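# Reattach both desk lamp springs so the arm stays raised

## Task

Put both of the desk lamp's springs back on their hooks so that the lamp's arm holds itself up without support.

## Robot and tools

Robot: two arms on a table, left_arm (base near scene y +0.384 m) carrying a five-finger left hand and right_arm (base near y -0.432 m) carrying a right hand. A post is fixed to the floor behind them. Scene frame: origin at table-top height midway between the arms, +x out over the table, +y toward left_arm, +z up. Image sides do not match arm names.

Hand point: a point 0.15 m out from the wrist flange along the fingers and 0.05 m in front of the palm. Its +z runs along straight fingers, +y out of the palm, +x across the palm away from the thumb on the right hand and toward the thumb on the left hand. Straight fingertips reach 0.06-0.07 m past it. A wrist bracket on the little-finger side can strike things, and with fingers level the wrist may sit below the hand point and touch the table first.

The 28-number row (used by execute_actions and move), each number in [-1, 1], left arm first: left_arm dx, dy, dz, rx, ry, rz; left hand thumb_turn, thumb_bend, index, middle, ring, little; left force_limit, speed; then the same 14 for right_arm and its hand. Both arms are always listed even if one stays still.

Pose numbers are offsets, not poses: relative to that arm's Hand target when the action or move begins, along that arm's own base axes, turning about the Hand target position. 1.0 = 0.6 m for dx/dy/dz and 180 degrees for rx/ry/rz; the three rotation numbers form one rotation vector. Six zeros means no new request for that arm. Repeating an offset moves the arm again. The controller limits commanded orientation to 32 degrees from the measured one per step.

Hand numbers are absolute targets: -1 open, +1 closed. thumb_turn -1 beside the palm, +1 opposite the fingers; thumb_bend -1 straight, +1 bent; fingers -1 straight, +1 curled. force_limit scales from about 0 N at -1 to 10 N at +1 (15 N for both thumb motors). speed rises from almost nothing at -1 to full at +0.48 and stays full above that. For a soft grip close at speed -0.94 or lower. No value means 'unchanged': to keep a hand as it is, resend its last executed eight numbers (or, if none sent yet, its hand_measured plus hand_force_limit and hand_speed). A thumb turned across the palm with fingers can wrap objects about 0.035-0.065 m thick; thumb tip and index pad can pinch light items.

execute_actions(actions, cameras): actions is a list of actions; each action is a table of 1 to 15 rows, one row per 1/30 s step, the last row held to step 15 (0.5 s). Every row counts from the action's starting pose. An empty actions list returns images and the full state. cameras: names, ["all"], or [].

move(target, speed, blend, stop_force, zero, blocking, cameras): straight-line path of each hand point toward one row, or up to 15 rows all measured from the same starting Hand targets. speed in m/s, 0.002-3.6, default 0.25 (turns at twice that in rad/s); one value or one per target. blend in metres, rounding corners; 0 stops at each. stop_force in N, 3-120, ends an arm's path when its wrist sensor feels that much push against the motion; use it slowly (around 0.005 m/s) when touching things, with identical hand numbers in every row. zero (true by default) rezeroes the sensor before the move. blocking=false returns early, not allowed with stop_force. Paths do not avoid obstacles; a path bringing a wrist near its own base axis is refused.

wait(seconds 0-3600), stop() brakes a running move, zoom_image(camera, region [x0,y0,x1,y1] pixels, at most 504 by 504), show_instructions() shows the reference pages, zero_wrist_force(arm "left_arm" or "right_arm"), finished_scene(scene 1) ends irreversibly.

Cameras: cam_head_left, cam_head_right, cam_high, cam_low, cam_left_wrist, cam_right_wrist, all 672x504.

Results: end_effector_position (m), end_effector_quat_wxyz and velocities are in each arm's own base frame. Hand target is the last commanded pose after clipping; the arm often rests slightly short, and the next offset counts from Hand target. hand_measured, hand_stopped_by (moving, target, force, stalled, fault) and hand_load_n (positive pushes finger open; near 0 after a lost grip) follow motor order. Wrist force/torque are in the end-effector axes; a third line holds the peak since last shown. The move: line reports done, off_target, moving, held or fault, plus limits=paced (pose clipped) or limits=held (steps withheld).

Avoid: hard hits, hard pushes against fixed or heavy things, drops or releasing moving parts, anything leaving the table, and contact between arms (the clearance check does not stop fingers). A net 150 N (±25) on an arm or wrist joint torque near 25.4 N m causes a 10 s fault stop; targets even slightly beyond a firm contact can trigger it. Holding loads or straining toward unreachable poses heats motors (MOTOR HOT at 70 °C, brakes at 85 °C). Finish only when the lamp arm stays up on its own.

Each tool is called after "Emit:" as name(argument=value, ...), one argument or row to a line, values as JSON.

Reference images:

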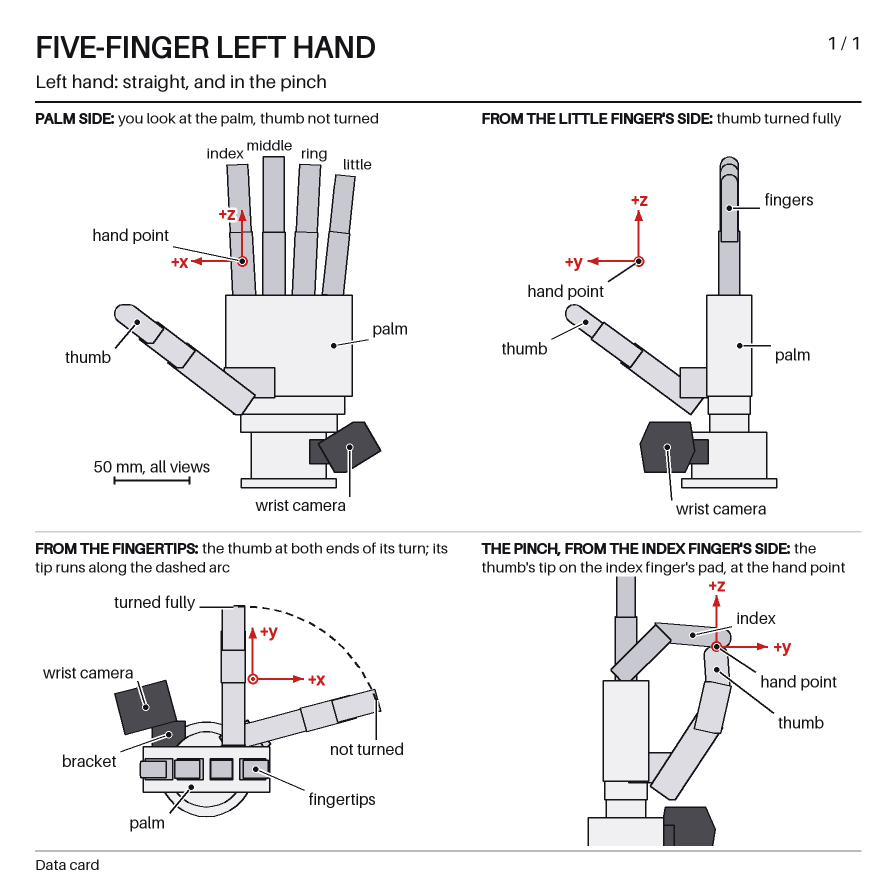

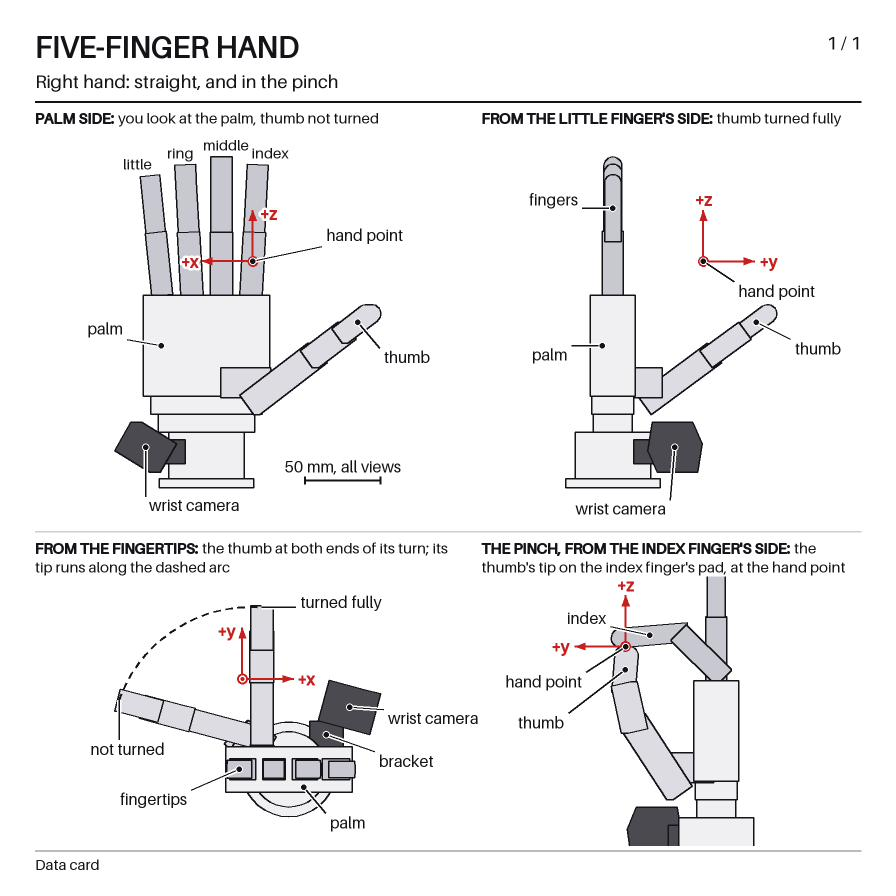

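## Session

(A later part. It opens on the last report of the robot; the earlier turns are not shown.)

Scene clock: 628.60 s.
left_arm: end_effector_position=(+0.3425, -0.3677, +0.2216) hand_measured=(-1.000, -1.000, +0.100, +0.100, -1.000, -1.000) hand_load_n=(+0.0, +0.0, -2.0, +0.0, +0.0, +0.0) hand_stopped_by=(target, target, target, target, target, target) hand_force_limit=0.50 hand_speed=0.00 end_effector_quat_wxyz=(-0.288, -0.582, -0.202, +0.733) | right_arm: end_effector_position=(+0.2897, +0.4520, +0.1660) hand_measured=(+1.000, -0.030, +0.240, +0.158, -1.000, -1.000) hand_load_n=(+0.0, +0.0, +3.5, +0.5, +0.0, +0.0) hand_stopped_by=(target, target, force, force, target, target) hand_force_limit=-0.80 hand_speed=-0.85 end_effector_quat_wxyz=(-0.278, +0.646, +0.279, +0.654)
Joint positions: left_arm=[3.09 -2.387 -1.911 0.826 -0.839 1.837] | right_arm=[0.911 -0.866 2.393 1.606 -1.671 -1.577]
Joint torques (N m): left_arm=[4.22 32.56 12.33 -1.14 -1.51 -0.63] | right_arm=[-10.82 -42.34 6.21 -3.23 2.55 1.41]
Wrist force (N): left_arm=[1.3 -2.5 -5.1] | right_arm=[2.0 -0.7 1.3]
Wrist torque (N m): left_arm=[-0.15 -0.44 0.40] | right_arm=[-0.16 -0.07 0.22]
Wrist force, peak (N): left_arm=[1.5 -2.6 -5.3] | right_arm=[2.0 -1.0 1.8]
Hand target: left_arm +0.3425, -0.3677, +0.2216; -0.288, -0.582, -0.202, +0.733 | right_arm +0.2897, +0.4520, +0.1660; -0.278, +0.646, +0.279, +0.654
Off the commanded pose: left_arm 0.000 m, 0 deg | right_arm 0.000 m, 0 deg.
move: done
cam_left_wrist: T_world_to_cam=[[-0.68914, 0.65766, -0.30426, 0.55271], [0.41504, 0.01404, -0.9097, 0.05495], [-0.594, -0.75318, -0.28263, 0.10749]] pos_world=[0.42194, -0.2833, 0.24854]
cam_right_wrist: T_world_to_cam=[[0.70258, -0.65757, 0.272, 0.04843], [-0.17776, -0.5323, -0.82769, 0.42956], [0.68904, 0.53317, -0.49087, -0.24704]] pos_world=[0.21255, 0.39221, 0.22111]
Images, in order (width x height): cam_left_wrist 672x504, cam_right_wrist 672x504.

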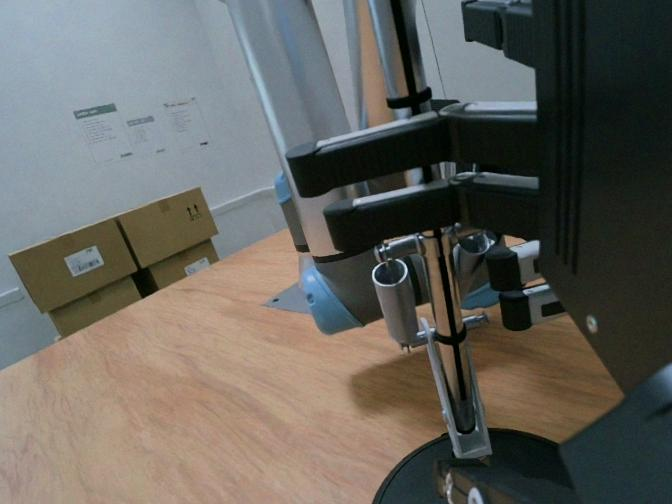

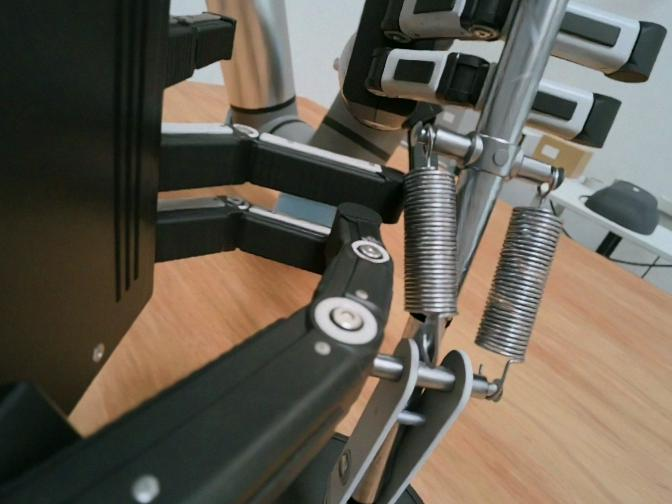

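Emit:
move(
  target=[0,0,0,0,0,0,-1,-1,0.1,0.1,-1,-1,0.5,0, 0,0,0,0,0,0,1,-0.03,-0.08,-0.08,-1,-1,-0.5,-0.5],
  cameras=["cam_right_wrist","cam_left_wrist"],
)

Scene clock: 631.37 s.
left_arm: end_effector_position=(+0.3425, -0.3677, +0.2216) hand_measured=(-1.000, -1.000, +0.100, +0.100, -1.000, -1.000) hand_load_n=(+0.0, -0.5, -2.0, +0.0, +0.0, +0.0) hand_stopped_by=(target, target, target, target, target, target) hand_force_limit=0.50 hand_speed=0.00 end_effector_quat_wxyz=(-0.288, -0.582, -0.202, +0.733) | right_arm: end_effector_position=(+0.2897, +0.4520, +0.1660) hand_measured=(+1.000, -0.030, -0.080, -0.080, -1.000, -1.000) hand_load_n=(+0.5, +0.0, +0.0, +0.0, +0.0, +0.0) hand_stopped_by=(target, target, target, target, target, target) hand_force_limit=-0.50 hand_speed=-0.50 end_effector_quat_wxyz=(-0.278, +0.646, +0.279, +0.654)
Joint positions: left_arm=[3.09 -2.387 -1.911 0.826 -0.839 1.837] | right_arm=[0.911 -0.866 2.393 1.606 -1.671 -1.577]
Joint torques (N m): left_arm=[4.1 32.8 12.27 -1.11 -1.44 -0.65] | right_arm=[-11.1 -41.21 4.55 -2.86 1.58 0.8]
Wrist force (N): left_arm=[1.1 -2.3 -5.2] | right_arm=[2.1 -0.4 1.2]
Wrist torque (N m): left_arm=[-0.12 -0.46 0.41] | right_arm=[-0.13 -0.07 0.23]
Wrist force, peak (N): left_arm=[1.3 -2.5 -5.5] | right_arm=[2.3 -0.4 1.5]
Hand target: left_arm +0.3425, -0.3677, +0.2216; -0.288, -0.582, -0.202, +0.733 | right_arm +0.2897, +0.4520, +0.1660; -0.278, +0.646, +0.279, +0.654
Off the commanded pose: left_arm 0.000 m, 0 deg | right_arm 0.000 m, 0 deg.
move: done
cam_left_wrist: T_world_to_cam=[[-0.68914, 0.65766, -0.30426, 0.55271], [0.41504, 0.01404, -0.9097, 0.05495], [-0.594, -0.75318, -0.28263, 0.10749]] pos_world=[0.42194, -0.2833, 0.24854]
cam_right_wrist: T_world_to_cam=[[0.70258, -0.65757, 0.272, 0.04843], [-0.17776, -0.5323, -0.82769, 0.42956], [0.68904, 0.53317, -0.49087, -0.24704]] pos_world=[0.21255, 0.39221, 0.22111]
Images, in order (width x height): cam_left_wrist 672x504, cam_right_wrist 672x504.

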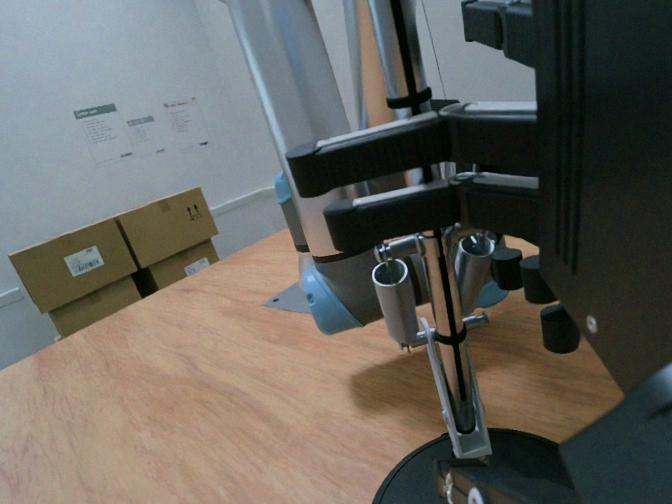

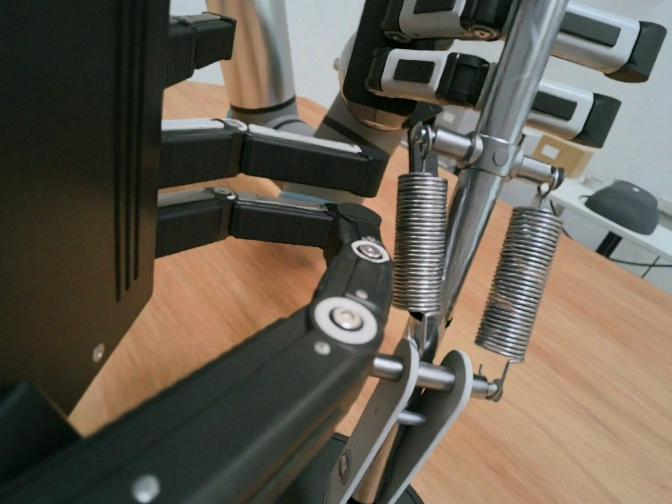

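Emit:
zoom_image(
  camera="cam_right_wrist",
  region=[370, 120, 530, 420],
)

Emit:
zoom_image(
  camera="cam_left_wrist",
  region=[400, 220, 600, 380],
)

Scaled by 1.680 from the camera's image (finer frame: 960x720).

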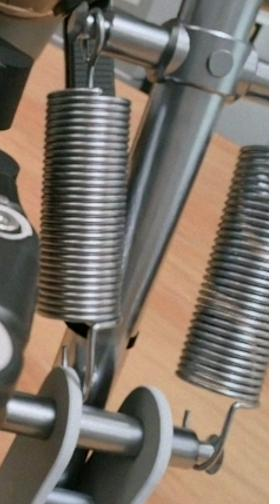

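Scaled by 2.520 from the camera's image (finer frame: 960x720).

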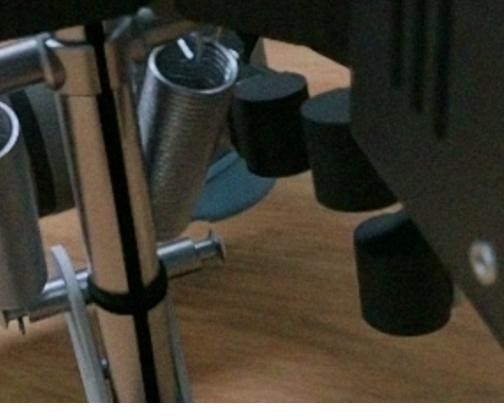

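Emit:
move(
  target=[
    [0,0,0,0,0,0,-1,-1,0.1,0.1,-1,-1,0.5,0, 0,0,0,0,0,0,1,-0.10,-0.15,-0.15,-1,-1,-0.5,-0.5],
    [0,0,0,0,0,0,-1,-1,0.1,0.1,-1,-1,0.5,0, -0.0092,-0.0097,0,0,0,0,1,-0.10,-0.15,-0.15,-1,-1,-0.5,-0.5],
    [0,0,0,0,0,0,-1,-1,0.1,0.1,-1,-1,0.5,0, 0.0005,-0.0188,-0.0075,0,0,0,1,-0.10,-0.15,-0.15,-1,-1,-0.5,-0.5],
  ],
  speed=0.01,
  cameras=["cam_right_wrist","cam_left_wrist"],
)

Scene clock: 636.77 s.
left_arm: end_effector_position=(+0.3425, -0.3677, +0.2216) hand_measured=(-1.000, -1.000, +0.100, +0.100, -1.000, -1.000) hand_load_n=(+0.0, +0.0, -2.0, +0.0, +0.0, +0.5) hand_stopped_by=(target, target, target, target, target, target) hand_force_limit=0.50 hand_speed=0.00 end_effector_quat_wxyz=(-0.288, -0.582, -0.202, +0.733) | right_arm: end_effector_position=(+0.2899, +0.4408, +0.1616) hand_measured=(+1.000, -0.100, -0.150, -0.150, -1.000, -1.000) hand_load_n=(-0.5, -3.0, +0.0, +0.5, +0.0, +0.0) hand_stopped_by=(target, target, target, target, target, target) hand_force_limit=-0.50 hand_speed=-0.50 end_effector_quat_wxyz=(-0.278, +0.646, +0.279, +0.654)
Joint positions: left_arm=[3.09 -2.387 -1.911 0.826 -0.839 1.837] | right_arm=[0.886 -0.852 2.421 1.563 -1.646 -1.577]
Joint torques (N m): left_arm=[4.2 31.68 12.39 -0.99 -1.37 -0.61] | right_arm=[-12.37 -20.7 7.29 -2.67 2.29 1.43]
Wrist force (N): left_arm=[1.2 -2.2 -5.5] | right_arm=[2.4 -4.1 -0.1]
Wrist torque (N m): left_arm=[-0.12 -0.45 0.39] | right_arm=[-0.39 -0.06 0.13]
Wrist force, peak (N): left_arm=[1.3 -2.7 -5.4] | right_arm=[2.7 -3.9 -0.2]
Hand target: left_arm +0.3425, -0.3677, +0.2216; -0.288, -0.582, -0.202, +0.733 | right_arm +0.2900, +0.4408, +0.1615; -0.278, +0.646, +0.279, +0.654
Off the commanded pose: left_arm 0.000 m, 0 deg | right_arm 0.000 m, 0 deg.
move: done
cam_left_wrist: T_world_to_cam=[[-0.68914, 0.65766, -0.30426, 0.55271], [0.41504, 0.01404, -0.9097, 0.05495], [-0.594, -0.75318, -0.28263, 0.10749]] pos_world=[0.42194, -0.2833, 0.24854]
cam_right_wrist: T_world_to_cam=[[0.70258, -0.65757, 0.272, 0.04212], [-0.17776, -0.5323, -0.82769, 0.41999], [0.68904, 0.53317, -0.49087, -0.24336]] pos_world=[0.21275, 0.38101, 0.21671]
Images, in order (width x height): cam_left_wrist 672x504, cam_right_wrist 672x504.

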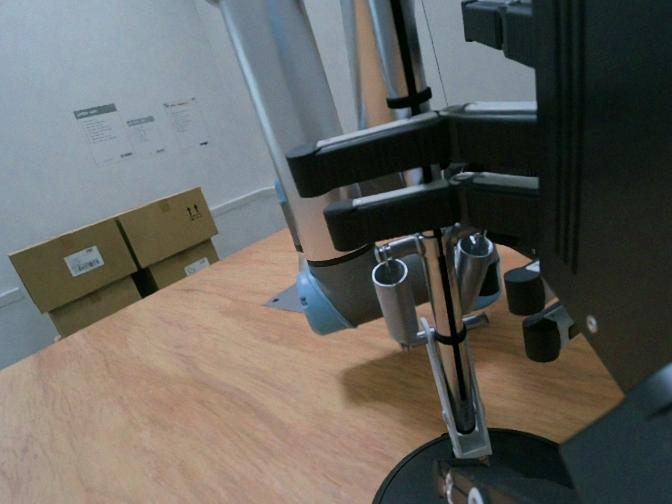

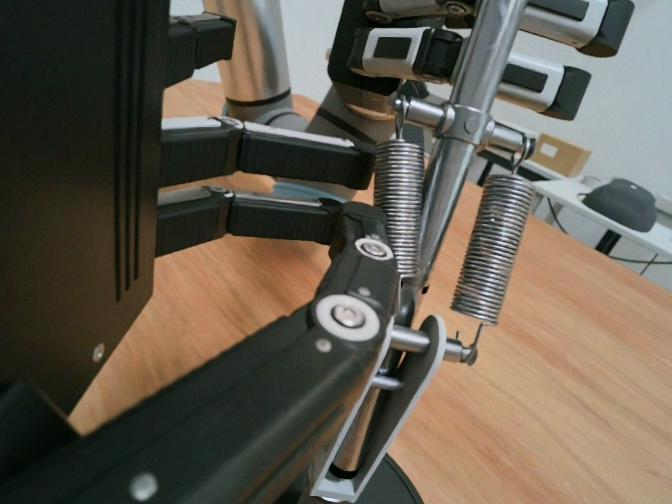

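Emit:
zoom_image(
  camera="cam_right_wrist",
  region=[310, 80, 510, 380],
)

Emit:
zoom_image(
  camera="cam_left_wrist",
  region=[400, 220, 600, 380],
)

Scaled by 1.680 from the camera's image (finer frame: 960x720).

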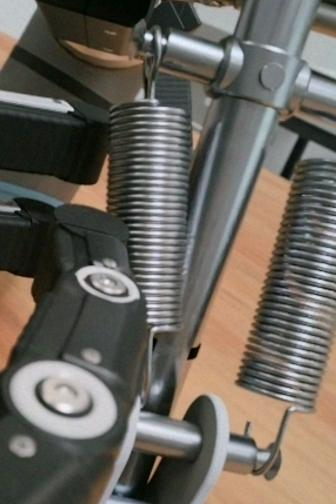

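Scaled by 2.520 from the camera's image (finer frame: 960x720).

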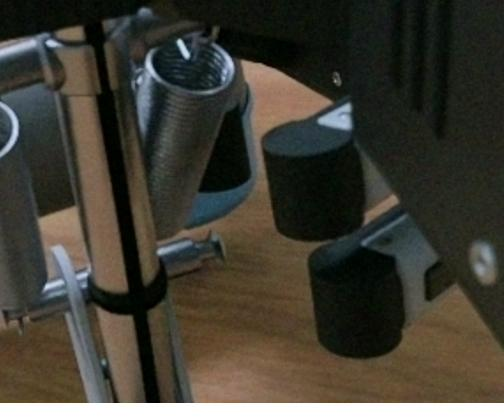

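Emit:
move(
  target=[
    [0,0,0,0,0,0,-1,-1,0.1,0.1,-1,-1,0.5,0, -0.0048,0.0046,0,0,0,0,1,-0.10,-0.15,-0.15,-1,-1,-0.5,-0.5],
    [0,0,0,0,0,0,-1,-1,0.1,0.1,-1,-1,0.5,0, -0.0094,-0.0003,0,0,0,0,1,-0.10,-0.15,-0.15,-1,-1,-0.5,-0.5],
  ],
  speed=0.01,
  cameras=["cam_right_wrist","cam_left_wrist"],
)

Scene clock: 639.07 s.
left_arm: end_effector_position=(+0.3425, -0.3677, +0.2216) hand_measured=(-1.000, -1.000, +0.100, +0.100, -1.000, -1.000) hand_load_n=(+0.0, +0.0, -2.5, +0.0, +0.0, +0.0) hand_stopped_by=(target, target, target, target, target, target) hand_force_limit=0.50 hand_speed=0.00 end_effector_quat_wxyz=(-0.288, -0.582, -0.202, +0.733) | right_arm: end_effector_position=(+0.2845, +0.4407, +0.1615) hand_measured=(+1.000, -0.100, -0.150, -0.150, -1.000, -1.000) hand_load_n=(+0.5, -0.5, +0.0, +0.0, +0.0, +0.0) hand_stopped_by=(target, target, target, target, target, target) hand_force_limit=-0.50 hand_speed=-0.50 end_effector_quat_wxyz=(-0.278, +0.646, +0.279, +0.654)
Joint positions: left_arm=[3.09 -2.387 -1.911 0.826 -0.839 1.837] | right_arm=[0.901 -0.852 2.425 1.559 -1.661 -1.577]
Joint torques (N m): left_arm=[4.09 32.12 12.55 -1.03 -1.2 -0.6] | right_arm=[7.39 -28.4 7.92 -3.24 -3.11 -1.34]
Wrist force (N): left_arm=[1.4 -2.5 -5.4] | right_arm=[2.3 -0.1 1.3]
Wrist torque (N m): left_arm=[-0.13 -0.48 0.42] | right_arm=[-0.09 -0.09 0.21]
Wrist force, peak (N): left_arm=[1.4 -2.5 -5.4] | right_arm=[2.9 -4.5 -0.5]
Hand target: left_arm +0.3425, -0.3677, +0.2216; -0.288, -0.582, -0.202, +0.733 | right_arm +0.2844, +0.4406, +0.1615; -0.278, +0.646, +0.279, +0.654
Off the commanded pose: left_arm 0.000 m, 0 deg | right_arm 0.000 m, 0 deg.
move: done
cam_left_wrist: T_world_to_cam=[[-0.68914, 0.65766, -0.30426, 0.55271], [0.41504, 0.01404, -0.9097, 0.05495], [-0.594, -0.75318, -0.28263, 0.10749]] pos_world=[0.42194, -0.2833, 0.24854]
cam_right_wrist: T_world_to_cam=[[0.70259, -0.65753, 0.27205, 0.04578], [-0.17771, -0.53234, -0.82767, 0.41885], [0.68904, 0.53317, -0.49087, -0.23959]] pos_world=[0.20735, 0.38081, 0.21661]
Images, in order (width x height): cam_left_wrist 672x504, cam_right_wrist 672x504.

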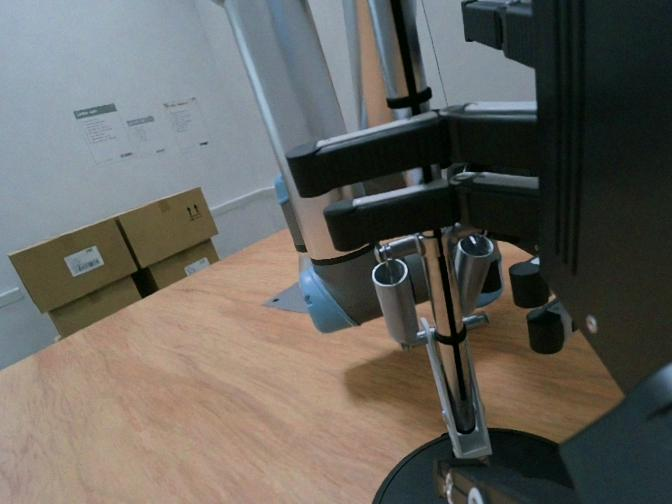

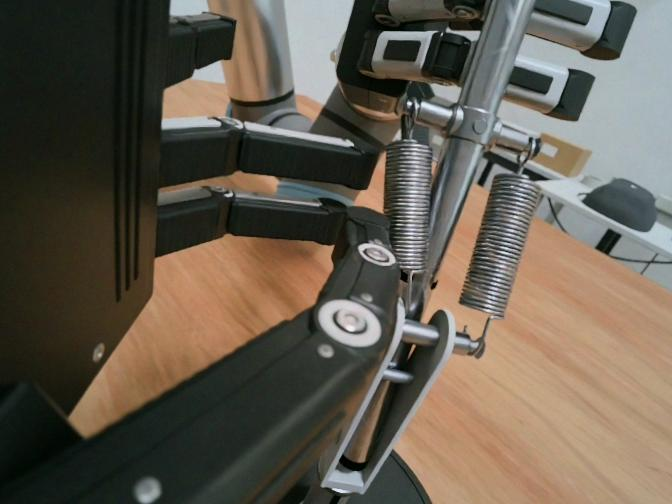

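Emit:
move(
  target=[0,0,0,0,0,0,-1,-1,0.1,0.1,-1,-1,0.5,0, 0.0085,-0.0080,0,0,0,0,1,-0.10,-0.15,-0.15,-1,-1,-0.5,-0.5],
  speed=0.008,
  stop_force=3,
  cameras=["cam_right_wrist","cam_left_wrist"],
)

Scene clock: 641.40 s.
left_arm: end_effector_position=(+0.3425, -0.3677, +0.2216) hand_measured=(-1.000, -1.000, +0.100, +0.100, -1.000, -1.000) hand_load_n=(+0.0, +0.0, -2.5, -0.5, +0.0, +0.0) hand_stopped_by=(target, target, target, target, target, target) hand_force_limit=0.50 hand_speed=0.00 end_effector_quat_wxyz=(-0.288, -0.582, -0.202, +0.733) | right_arm: end_effector_position=(+0.2883, +0.4369, +0.1615) hand_measured=(+1.000, -0.100, -0.150, -0.150, -1.000, -1.000) hand_load_n=(+0.0, -2.0, +0.0, +0.0, +0.0, +0.0) hand_stopped_by=(target, target, target, target, target, target) hand_force_limit=-0.50 hand_speed=-0.50 end_effector_quat_wxyz=(-0.278, +0.646, +0.279, +0.654)
Joint positions: left_arm=[3.09 -2.387 -1.911 0.826 -0.839 1.837] | right_arm=[0.882 -0.852 2.433 1.551 -1.642 -1.577]
Joint torques (N m): left_arm=[4.33 32.1 12.34 -0.95 -1.09 -0.53] | right_arm=[6.74 -32.13 -10.67 0.62 -3.44 0.26]
Wrist force (N): left_arm=[1.4 -2.2 -5.3] | right_arm=[2.0 -3.1 -0.2]
Wrist torque (N m): left_arm=[-0.11 -0.47 0.40] | right_arm=[-0.30 -0.05 0.16]
Wrist force, peak (N): left_arm=[1.3 -2.7 -5.3] | right_arm=[2.0 -4.2 -0.9]
Hand target: left_arm +0.3425, -0.3677, +0.2216; -0.288, -0.582, -0.202, +0.733 | right_arm +0.2883, +0.4369, +0.1615; -0.278, +0.646, +0.279, +0.654 (not the last commanded pose)
Off the commanded pose: left_arm 0.000 m, 0 deg | right_arm 0.002 m, 0 deg.
move: contact (right_arm)
cam_left_wrist: T_world_to_cam=[[-0.68914, 0.65766, -0.30426, 0.55271], [0.41504, 0.01404, -0.9097, 0.05495], [-0.594, -0.75318, -0.28263, 0.10749]] pos_world=[0.42194, -0.2833, 0.24854]
cam_right_wrist: T_world_to_cam=[[0.70256, -0.6576, 0.27199, 0.04063], [-0.17772, -0.53223, -0.82773, 0.41756], [0.68908, 0.53319, -0.49079, -0.24016]] pos_world=[0.21115, 0.37701, 0.21671]
Images, in order (width x height): cam_left_wrist 672x504, cam_right_wrist 672x504.

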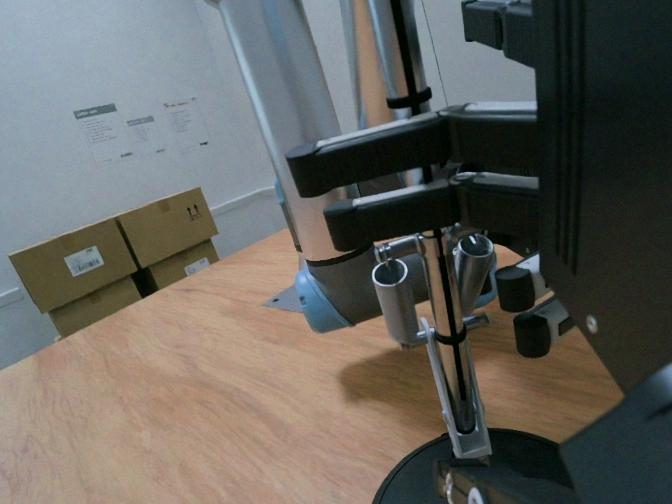

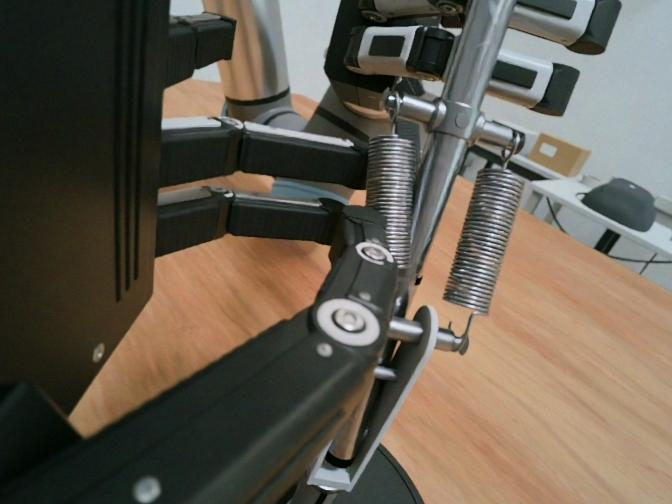

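Emit:
zoom_image(
  camera="cam_left_wrist",
  region=[400, 220, 600, 380],
)

Emit:
zoom_image(
  camera="cam_right_wrist",
  region=[310, 80, 510, 380],
)

Scaled by 2.520 from the camera's image (finer frame: 960x720).

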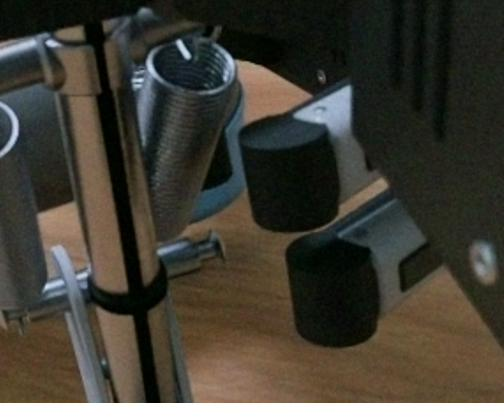

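Scaled by 1.680 from the camera's image (finer frame: 960x720).

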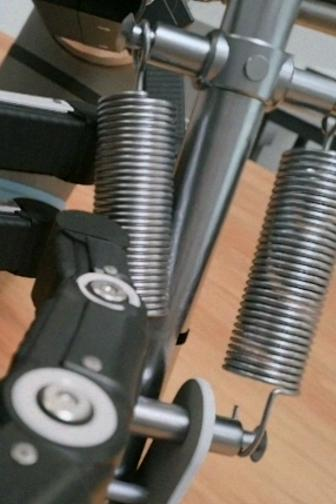

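Emit:
move(
  target=[
    [0,0,0,0,0,0,-1,-1,0.1,0.1,-1,-1,0.5,0, -0.0036,0.0034,0,0,0,0,1,-0.10,-0.15,-0.15,-1,-1,-0.5,-0.5],
    [0,0,0,0,0,0,-1,-1,0.1,0.1,-1,-1,0.5,0, -0.0036,0.0034,0,0,0,0,1,-0.22,-0.15,-0.15,-1,-1,-0.5,-0.5],
  ],
  speed=0.01,
  cameras=["cam_right_wrist","cam_left_wrist"],
)

Scene clock: 644.73 s.
left_arm: end_effector_position=(+0.3425, -0.3677, +0.2216) hand_measured=(-1.000, -1.000, +0.100, +0.100, -1.000, -1.000) hand_load_n=(+0.0, +0.0, -2.5, +0.0, +0.0, +0.0) hand_stopped_by=(target, target, target, target, target, target) hand_force_limit=0.50 hand_speed=0.00 end_effector_quat_wxyz=(-0.288, -0.582, -0.202, +0.733) | right_arm: end_effector_position=(+0.2861, +0.4390, +0.1615) hand_measured=(+1.000, -0.216, -0.150, -0.150, -1.000, -1.000) hand_load_n=(+0.0, -6.5, +0.0, +0.0, +0.0, +0.0) hand_stopped_by=(target, target, target, target, target, target) hand_force_limit=-0.50 hand_speed=-0.50 end_effector_quat_wxyz=(-0.278, +0.646, +0.279, +0.654)
Joint positions: left_arm=[3.09 -2.387 -1.911 0.826 -0.839 1.837] | right_arm=[0.893 -0.852 2.429 1.555 -1.653 -1.577]
Joint torques (N m): left_arm=[4.06 31.75 12.26 -1.02 -0.99 -0.59] | right_arm=[3 -40.17 -11.38 0.72 -4.22 -1.4]
Wrist force (N): left_arm=[1.3 -2.2 -5.8] | right_arm=[1.9 -8.4 -3.9]
Wrist torque (N m): left_arm=[-0.10 -0.48 0.41] | right_arm=[-0.54 0.04 0.08]
Wrist force, peak (N): left_arm=[1.3 -2.3 -6.1] | right_arm=[1.8 -8.9 -3.8]
Hand target: left_arm +0.3425, -0.3677, +0.2216; -0.288, -0.582, -0.202, +0.733 | right_arm +0.2861, +0.4390, +0.1615; -0.278, +0.646, +0.279, +0.654
Off the commanded pose: left_arm 0.000 m, 0 deg | right_arm 0.000 m, 0 deg.
move: done
cam_left_wrist: T_world_to_cam=[[-0.68914, 0.65766, -0.30426, 0.55271], [0.41504, 0.01404, -0.9097, 0.05495], [-0.594, -0.75318, -0.28263, 0.10749]] pos_world=[0.42194, -0.2833, 0.24854]
cam_right_wrist: T_world_to_cam=[[0.70259, -0.65753, 0.27206, 0.04351], [-0.17771, -0.53234, -0.82767, 0.41831], [0.68904, 0.53317, -0.49087, -0.23973]] pos_world=[0.20895, 0.37911, 0.21671]
Images, in order (width x height): cam_left_wrist 672x504, cam_right_wrist 672x504.

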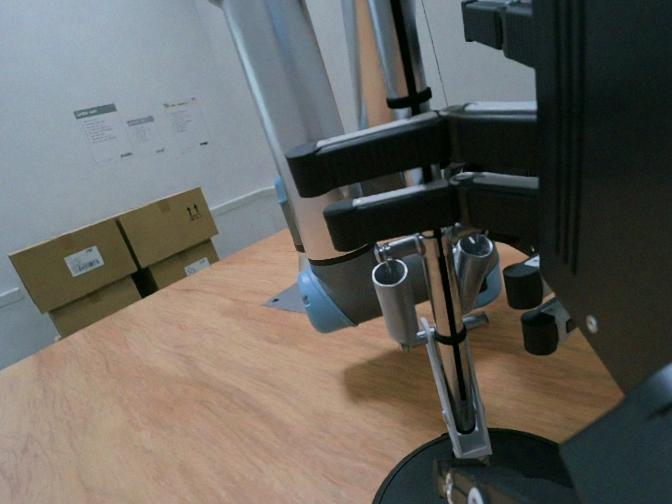

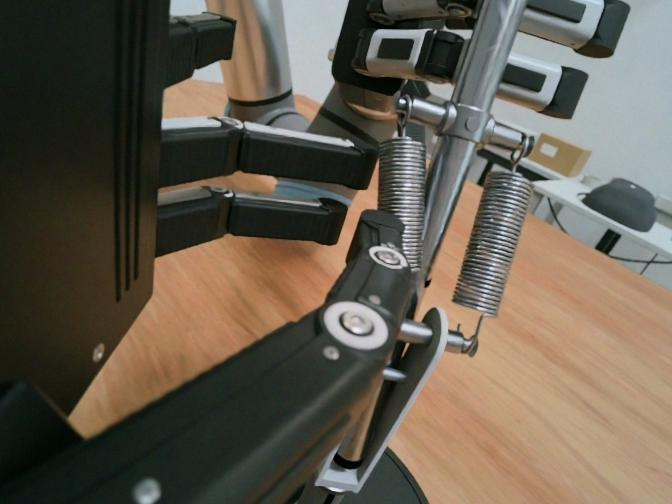

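Emit:
move(
  target=[
    [0,0,0,0,0,0,-1,-1,0.1,0.1,-1,-1,0.5,0, -0.0060,0.0057,0,0,0,0,1,-0.22,-0.15,-0.15,-1,-1,-0.5,-0.5],
    [0,0,0,0,0,0,-1,-1,0.1,0.1,-1,-1,0.5,0, -0.0175,-0.0065,0,0,0,0,1,-0.22,-0.4,-0.4,-1,-1,-0.5,0],
  ],
  speed=0.01,
)

Emit:
move(
  target=[0,0,0,0,0,0,-1,-1,0.1,0.1,-1,-1,0.5,0, 0.0133,-0.0127,0,0,0,0,1,-0.22,-0.4,-0.4,-1,-1,-0.5,0],
  speed=0.01,
  stop_force=3,
  cameras=["cam_right_wrist","cam_left_wrist"],
)

Scene clock: 648.93 s.
left_arm: end_effector_position=(+0.3425, -0.3677, +0.2216) hand_measured=(-1.000, -1.000, +0.100, +0.100, -1.000, -1.000) hand_load_n=(+0.0, +0.0, -2.0, +0.0, +0.0, +0.0) hand_stopped_by=(target, target, target, target, target, target) hand_force_limit=0.50 hand_speed=0.00 end_effector_quat_wxyz=(-0.288, -0.582, -0.202, +0.733) | right_arm: end_effector_position=(+0.2756, +0.4351, +0.1615) hand_measured=(+1.000, -0.216, -0.400, -0.400, -1.000, -1.000) hand_load_n=(+0.5, +0.0, +0.0, +0.0, +0.0, +0.0) hand_stopped_by=(target, target, target, target, target, target) hand_force_limit=-0.50 hand_speed=0.00 end_effector_quat_wxyz=(-0.278, +0.646, +0.279, +0.654)
Joint positions: left_arm=[3.09 -2.387 -1.911 0.826 -0.839 1.837] | right_arm=[0.914 -0.851 2.446 1.538 -1.674 -1.577]
Joint torques (N m): left_arm=[4.1 32.46 12.21 -0.85 -0.84 -0.54] | right_arm=[8.05 -19.2 8.87 -3.17 -2.85 -1.34]
Wrist force (N): left_arm=[1.3 -2.3 -5.1] | right_arm=[2.3 -0.5 1.3]
Wrist torque (N m): left_arm=[-0.14 -0.50 0.42] | right_arm=[-0.16 -0.10 0.24]
Wrist force, peak (N): left_arm=[1.3 -2.3 -6.1] | right_arm=[1.7 -8.7 -3.7]
Hand target: left_arm +0.3425, -0.3677, +0.2216; -0.288, -0.582, -0.202, +0.733 | right_arm +0.2756, +0.4351, +0.1615; -0.278, +0.646, +0.279, +0.654
Off the commanded pose: left_arm 0.000 m, 0 deg | right_arm 0.000 m, 0 deg.
move: done

Scene clock: 651.00 s.
left_arm: end_effector_position=(+0.3425, -0.3677, +0.2216) hand_measured=(-1.000, -1.000, +0.100, +0.100, -1.000, -1.000) hand_load_n=(-0.5, +0.0, -2.0, +0.0, +0.0, +0.0) hand_stopped_by=(target, target, target, target, target, target) hand_force_limit=0.50 hand_speed=0.00 end_effector_quat_wxyz=(-0.288, -0.582, -0.202, +0.733) | right_arm: end_effector_position=(+0.2836, +0.4274, +0.1615) hand_measured=(+1.000, -0.216, -0.400, -0.400, -1.000, -1.000) hand_load_n=(+0.5, +0.0, +0.0, +0.0, +0.0, +0.0) hand_stopped_by=(target, target, target, target, target, target) hand_force_limit=-0.50 hand_speed=0.00 end_effector_quat_wxyz=(-0.278, +0.646, +0.279, +0.654)
Joint positions: left_arm=[3.09 -2.387 -1.911 0.826 -0.839 1.837] | right_arm=[0.873 -0.85 2.462 1.521 -1.633 -1.577]
Joint torques (N m): left_arm=[4.27 32 12.16 -0.89 -0.71 -0.48] | right_arm=[-10.96 -19.35 8.36 -3.16 2.77 1.56]
Wrist force (N): left_arm=[1.2 -2.4 -5.3] | right_arm=[2.0 -0.6 1.3]
Wrist torque (N m): left_arm=[-0.13 -0.45 0.40] | right_arm=[-0.18 -0.05 0.19]
Wrist force, peak (N): left_arm=[1.3 -2.5 -5.5] | right_arm=[2.6 -0.4 1.2]
Hand target: left_arm +0.3425, -0.3677, +0.2216; -0.288, -0.582, -0.202, +0.733 | right_arm +0.2836, +0.4274, +0.1615; -0.278, +0.646, +0.279, +0.654
Off the commanded pose: left_arm 0.000 m, 0 deg | right_arm 0.000 m, 0 deg.
move: done
cam_left_wrist: T_world_to_cam=[[-0.68914, 0.65766, -0.30426, 0.55271], [0.41504, 0.01404, -0.9097, 0.05495], [-0.594, -0.75318, -0.28263, 0.10749]] pos_world=[0.42194, -0.2833, 0.24854]
cam_right_wrist: T_world_to_cam=[[0.70256, -0.65758, 0.27201, 0.03774], [-0.1777, -0.53225, -0.82773, 0.41172], [0.68908, 0.53319, -0.49079, -0.23191]] pos_world=[0.20645, 0.36761, 0.21671]
Images, in order (width x height): cam_left_wrist 672x504, cam_right_wrist 672x504.

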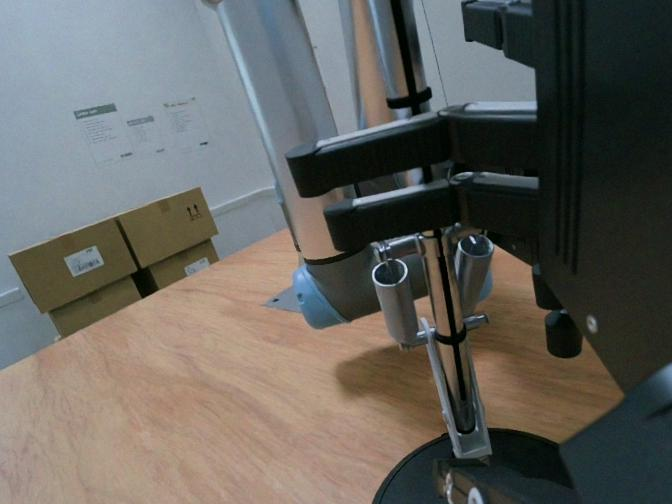

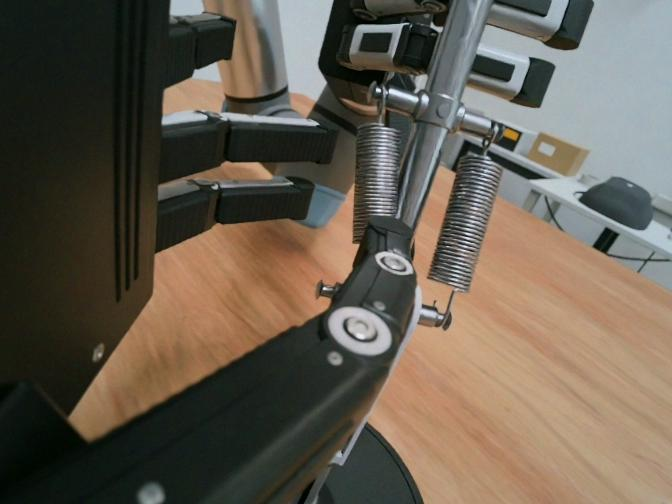

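Emit:
move(
  target=[0,0,0,0,0,0,-1,-1,0.1,0.1,-1,-1,0.5,0, 0.0138,0.0145,0,0,0,0,1,-0.22,-0.4,-0.4,-1,-1,-0.5,0],
  speed=0.008,
  stop_force=3,
  cameras=["cam_right_wrist","cam_left_wrist"],
)

Scene clock: 653.63 s.
left_arm: end_effector_position=(+0.3425, -0.3677, +0.2216) hand_measured=(-1.000, -1.000, +0.100, +0.100, -1.000, -1.000) hand_load_n=(+0.0, +0.0, -2.0, +0.0, +0.0, +0.0) hand_stopped_by=(target, target, target, target, target, target) hand_force_limit=0.50 hand_speed=0.00 end_effector_quat_wxyz=(-0.288, -0.582, -0.202, +0.733) | right_arm: end_effector_position=(+0.2919, +0.4361, +0.1615) hand_measured=(+1.000, -0.216, -0.400, -0.400, -1.000, -1.000) hand_load_n=(+0.0, +0.5, +0.0, +0.0, +0.0, -0.5) hand_stopped_by=(target, target, target, target, target, target) hand_force_limit=-0.50 hand_speed=0.00 end_effector_quat_wxyz=(-0.278, +0.646, +0.279, +0.654)
Joint positions: left_arm=[3.09 -2.387 -1.911 0.826 -0.839 1.837] | right_arm=[0.87 -0.852 2.433 1.551 -1.63 -1.577]
Joint torques (N m): left_arm=[4.66 31.62 12.72 -0.94 -0.74 -0.53] | right_arm=[-11.28 -41.42 -9.8 0.56 2.85 1.45]
Wrist force (N): left_arm=[1.3 -2.4 -5.2] | right_arm=[2.5 -0.5 0.7]
Wrist torque (N m): left_arm=[-0.14 -0.46 0.40] | right_arm=[-0.17 -0.10 0.20]
Wrist force, peak (N): left_arm=[1.5 -2.5 -5.5] | right_arm=[3.5 0.0 -0.2]
Hand target: left_arm +0.3425, -0.3677, +0.2216; -0.288, -0.582, -0.202, +0.733 | right_arm +0.2919, +0.4361, +0.1615; -0.278, +0.646, +0.279, +0.654
Off the commanded pose: left_arm 0.000 m, 0 deg | right_arm 0.000 m, 0 deg.
move: done
cam_left_wrist: T_world_to_cam=[[-0.68914, 0.65766, -0.30426, 0.55271], [0.41504, 0.01404, -0.9097, 0.05495], [-0.594, -0.75318, -0.28263, 0.10749]] pos_world=[0.42194, -0.2833, 0.24854]
cam_right_wrist: T_world_to_cam=[[0.70256, -0.65758, 0.27201, 0.03763], [-0.1777, -0.53225, -0.82773, 0.41783], [0.68908, 0.53319, -0.49079, -0.24227]] pos_world=[0.21475, 0.37631, 0.21671]
Images, in order (width x height): cam_left_wrist 672x504, cam_right_wrist 672x504.

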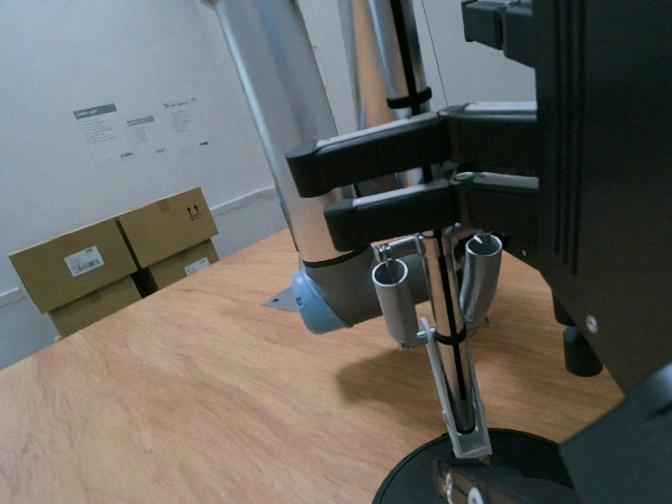

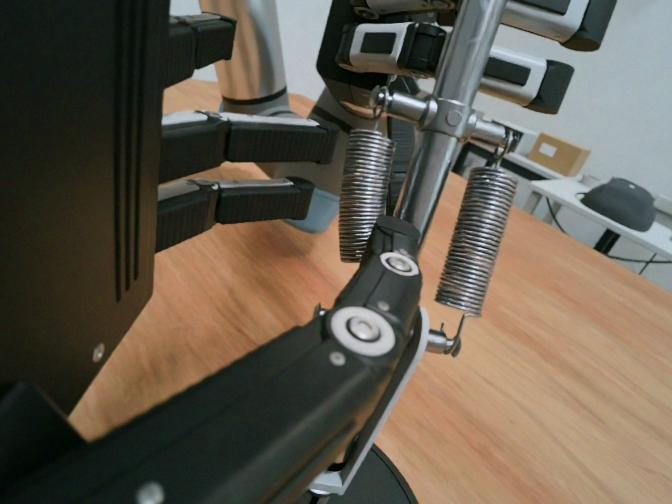

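Emit:
move(
  target=[
    [0,0,0,0,0,0,-1,-1,0.1,0.1,-1,-1,0.5,0, -0.0138,-0.0145,0,0,0,0,1,-0.22,-0.4,-0.4,-1,-1,-0.5,0],
    [0,0,0,0,0,0,-1,-1,0.1,0.1,-1,-1,0.5,0, -0.0259,-0.0030,0,0,0,0,1,-0.22,-0.4,-0.4,-1,-1,-0.5,0],
  ],
  speed=0.012,
  cameras=["cam_right_wrist","cam_left_wrist"],
)

Scene clock: 656.43 s.
left_arm: end_effector_position=(+0.3425, -0.3677, +0.2216) hand_measured=(-1.000, -1.000, +0.100, +0.100, -1.000, -1.000) hand_load_n=(+0.0, +0.0, -2.5, +0.0, +0.0, +0.0) hand_stopped_by=(target, target, target, target, target, target) hand_force_limit=0.50 hand_speed=0.00 end_effector_quat_wxyz=(-0.288, -0.582, -0.202, +0.733) | right_arm: end_effector_position=(+0.2764, +0.4343, +0.1615) hand_measured=(+1.000, -0.216, -0.400, -0.400, -1.000, -1.000) hand_load_n=(+0.0, +0.0, +0.0, +0.0, +0.0, +0.0) hand_stopped_by=(target, target, target, target, target, target) hand_force_limit=-0.50 hand_speed=0.00 end_effector_quat_wxyz=(-0.278, +0.646, +0.279, +0.654)
Joint positions: left_arm=[3.09 -2.387 -1.911 0.826 -0.839 1.837] | right_arm=[0.91 -0.851 2.447 1.536 -1.67 -1.577]
Joint torques (N m): left_arm=[4.43 32.14 12.41 -0.81 -0.7 -0.54] | right_arm=[7.86 -40.97 -10.28 0.69 -2.92 -1.29]
Wrist force (N): left_arm=[1.2 -2.4 -5.2] | right_arm=[2.4 -0.5 1.2]
Wrist torque (N m): left_arm=[-0.14 -0.45 0.40] | right_arm=[-0.16 -0.11 0.25]
Wrist force, peak (N): left_arm=[1.4 -2.6 -5.4] | right_arm=[2.7 -0.6 1.1]
Hand target: left_arm +0.3425, -0.3677, +0.2216; -0.288, -0.582, -0.202, +0.733 | right_arm +0.2763, +0.4343, +0.1615; -0.278, +0.646, +0.279, +0.654
Off the commanded pose: left_arm 0.000 m, 0 deg | right_arm 0.000 m, 0 deg.
move: done
cam_left_wrist: T_world_to_cam=[[-0.68914, 0.65766, -0.30426, 0.55271], [0.41504, 0.01404, -0.9097, 0.05495], [-0.594, -0.75318, -0.28263, 0.10749]] pos_world=[0.42194, -0.2833, 0.24854]
cam_right_wrist: T_world_to_cam=[[0.70257, -0.65756, 0.27205, 0.04725], [-0.17767, -0.53228, -0.82771, 0.41406], [0.68908, 0.53319, -0.49079, -0.23058]] pos_world=[0.19925, 0.37441, 0.21671]
Images, in order (width x height): cam_left_wrist 672x504, cam_right_wrist 672x504.

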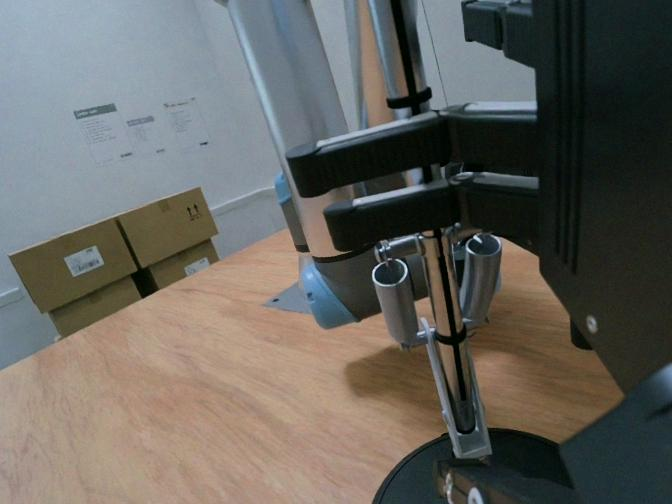

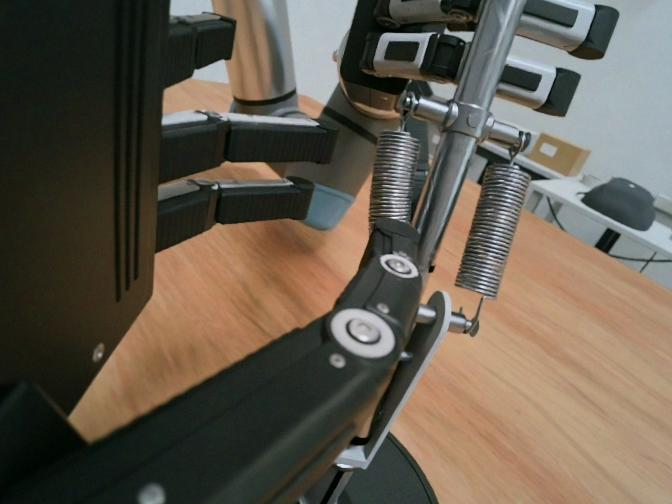

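Emit:
move(
  target=[0,0,0,0,0,0,-1,-1,0.1,0.1,-1,-1,0.5,0, -0.0363,0.0344,0,0,0,0,1,-0.22,-0.4,-0.4,-1,-1,-0.5,0],
  speed=0.03,
  cameras=["cam_right_wrist","cam_left_wrist"],
)

Emit:
zoom_image(
  camera="cam_right_wrist",
  region=[400, 80, 600, 400],
)

Emit:
zoom_image(
  camera="cam_left_wrist",
  region=[400, 220, 600, 380],
)

Scene clock: 658.20 s.
left_arm: end_effector_position=(+0.3425, -0.3677, +0.2216) hand_measured=(-1.000, -1.000, +0.100, +0.100, -1.000, -1.000) hand_load_n=(+0.0, +0.0, -2.0, +0.0, +0.0, +0.0) hand_stopped_by=(target, target, target, target, target, target) hand_force_limit=0.50 hand_speed=0.00 end_effector_quat_wxyz=(-0.288, -0.582, -0.202, +0.733) | right_arm: end_effector_position=(+0.2546, +0.4549, +0.1615) hand_measured=(+1.000, -0.216, -0.400, -0.400, -1.000, -1.000) hand_load_n=(+0.5, +0.0, +0.0, +0.0, +0.0, +0.0) hand_stopped_by=(target, target, target, target, target, target) hand_force_limit=-0.50 hand_speed=0.00 end_effector_quat_wxyz=(-0.278, +0.646, +0.279, +0.654)
Joint positions: left_arm=[3.09 -2.387 -1.911 0.826 -0.839 1.837] | right_arm=[1.016 -0.851 2.4 1.584 -1.777 -1.578]
Joint torques (N m): left_arm=[4.02 31.68 12.14 -0.96 -0.72 -0.54] | right_arm=[7.58 -20.54 -10.06 0.28 -3.07 -1.39]
Wrist force (N): left_arm=[1.5 -2.4 -5.1] | right_arm=[2.1 -0.6 0.8]
Wrist torque (N m): left_arm=[-0.14 -0.48 0.42] | right_arm=[-0.14 -0.06 0.36]
Wrist force, peak (N): left_arm=[1.7 -2.4 -5.4] | right_arm=[2.6 -0.6 1.1]
Hand target: left_arm +0.3425, -0.3677, +0.2216; -0.288, -0.582, -0.202, +0.733 | right_arm +0.2545, +0.4550, +0.1615; -0.278, +0.646, +0.279, +0.654
Off the commanded pose: left_arm 0.000 m, 0 deg | right_arm 0.000 m, 0 deg.
move: done
cam_left_wrist: T_world_to_cam=[[-0.68914, 0.65766, -0.30426, 0.55271], [0.41504, 0.01404, -0.9097, 0.05495], [-0.594, -0.75318, -0.28263, 0.10749]] pos_world=[0.42194, -0.2833, 0.24854]
cam_right_wrist: T_world_to_cam=[[0.70257, -0.65756, 0.27205, 0.07611], [-0.17767, -0.53228, -0.82771, 0.42116], [0.68908, 0.53319, -0.49079, -0.22654]] pos_world=[0.17745, 0.39501, 0.21671]
Images, in order (width x height): cam_left_wrist 672x504, cam_right_wrist 672x504.

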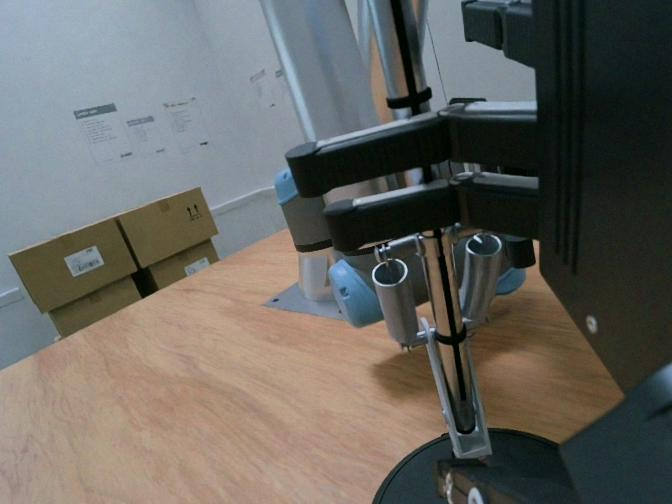

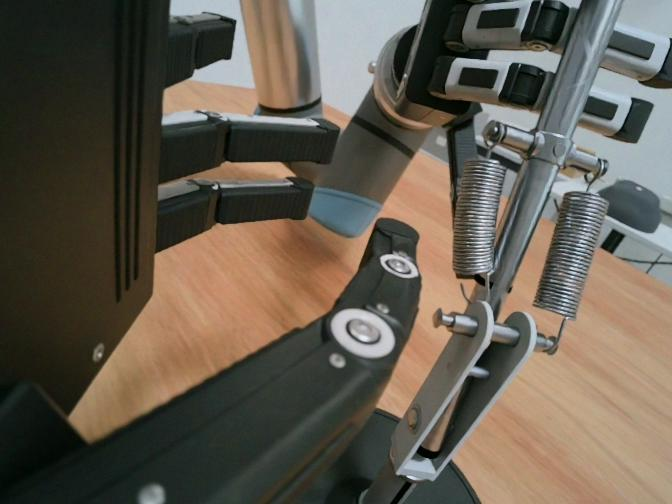

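Scaled by 1.575 from the camera's image (finer frame: 960x720).

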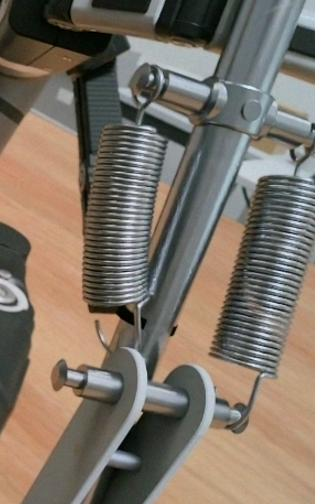

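Scaled by 2.520 from the camera's image (finer frame: 960x720).

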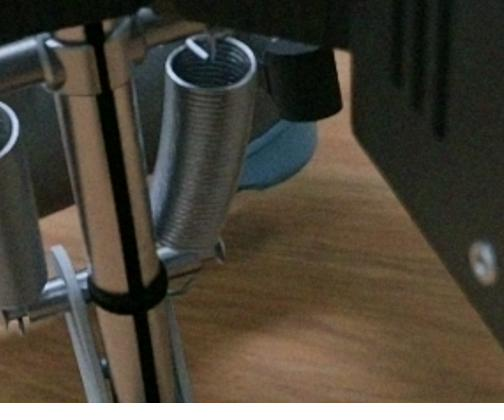

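Emit:
zoom_image(
  camera="cam_right_wrist",
  region=[430, 260, 520, 350],
)

Emit:
zoom_image(
  camera="cam_left_wrist",
  region=[440, 280, 510, 350],
)

Scaled by 5.600 from the camera's image (finer frame: 960x720).

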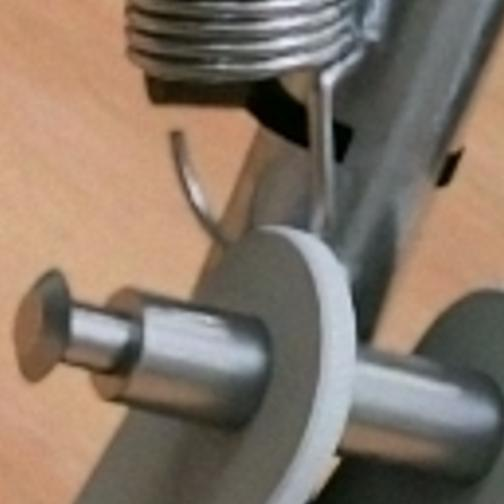

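Scaled by 7.200 from the camera's image (finer frame: 960x720).

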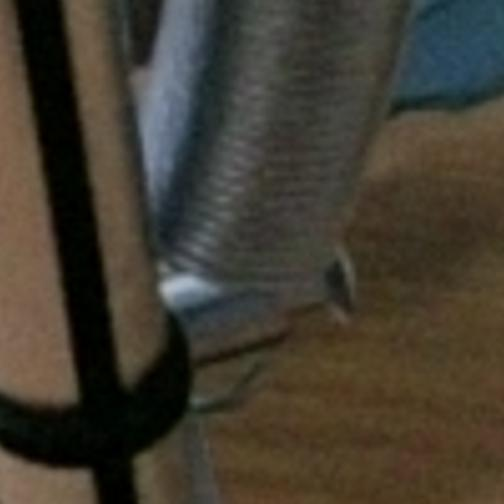

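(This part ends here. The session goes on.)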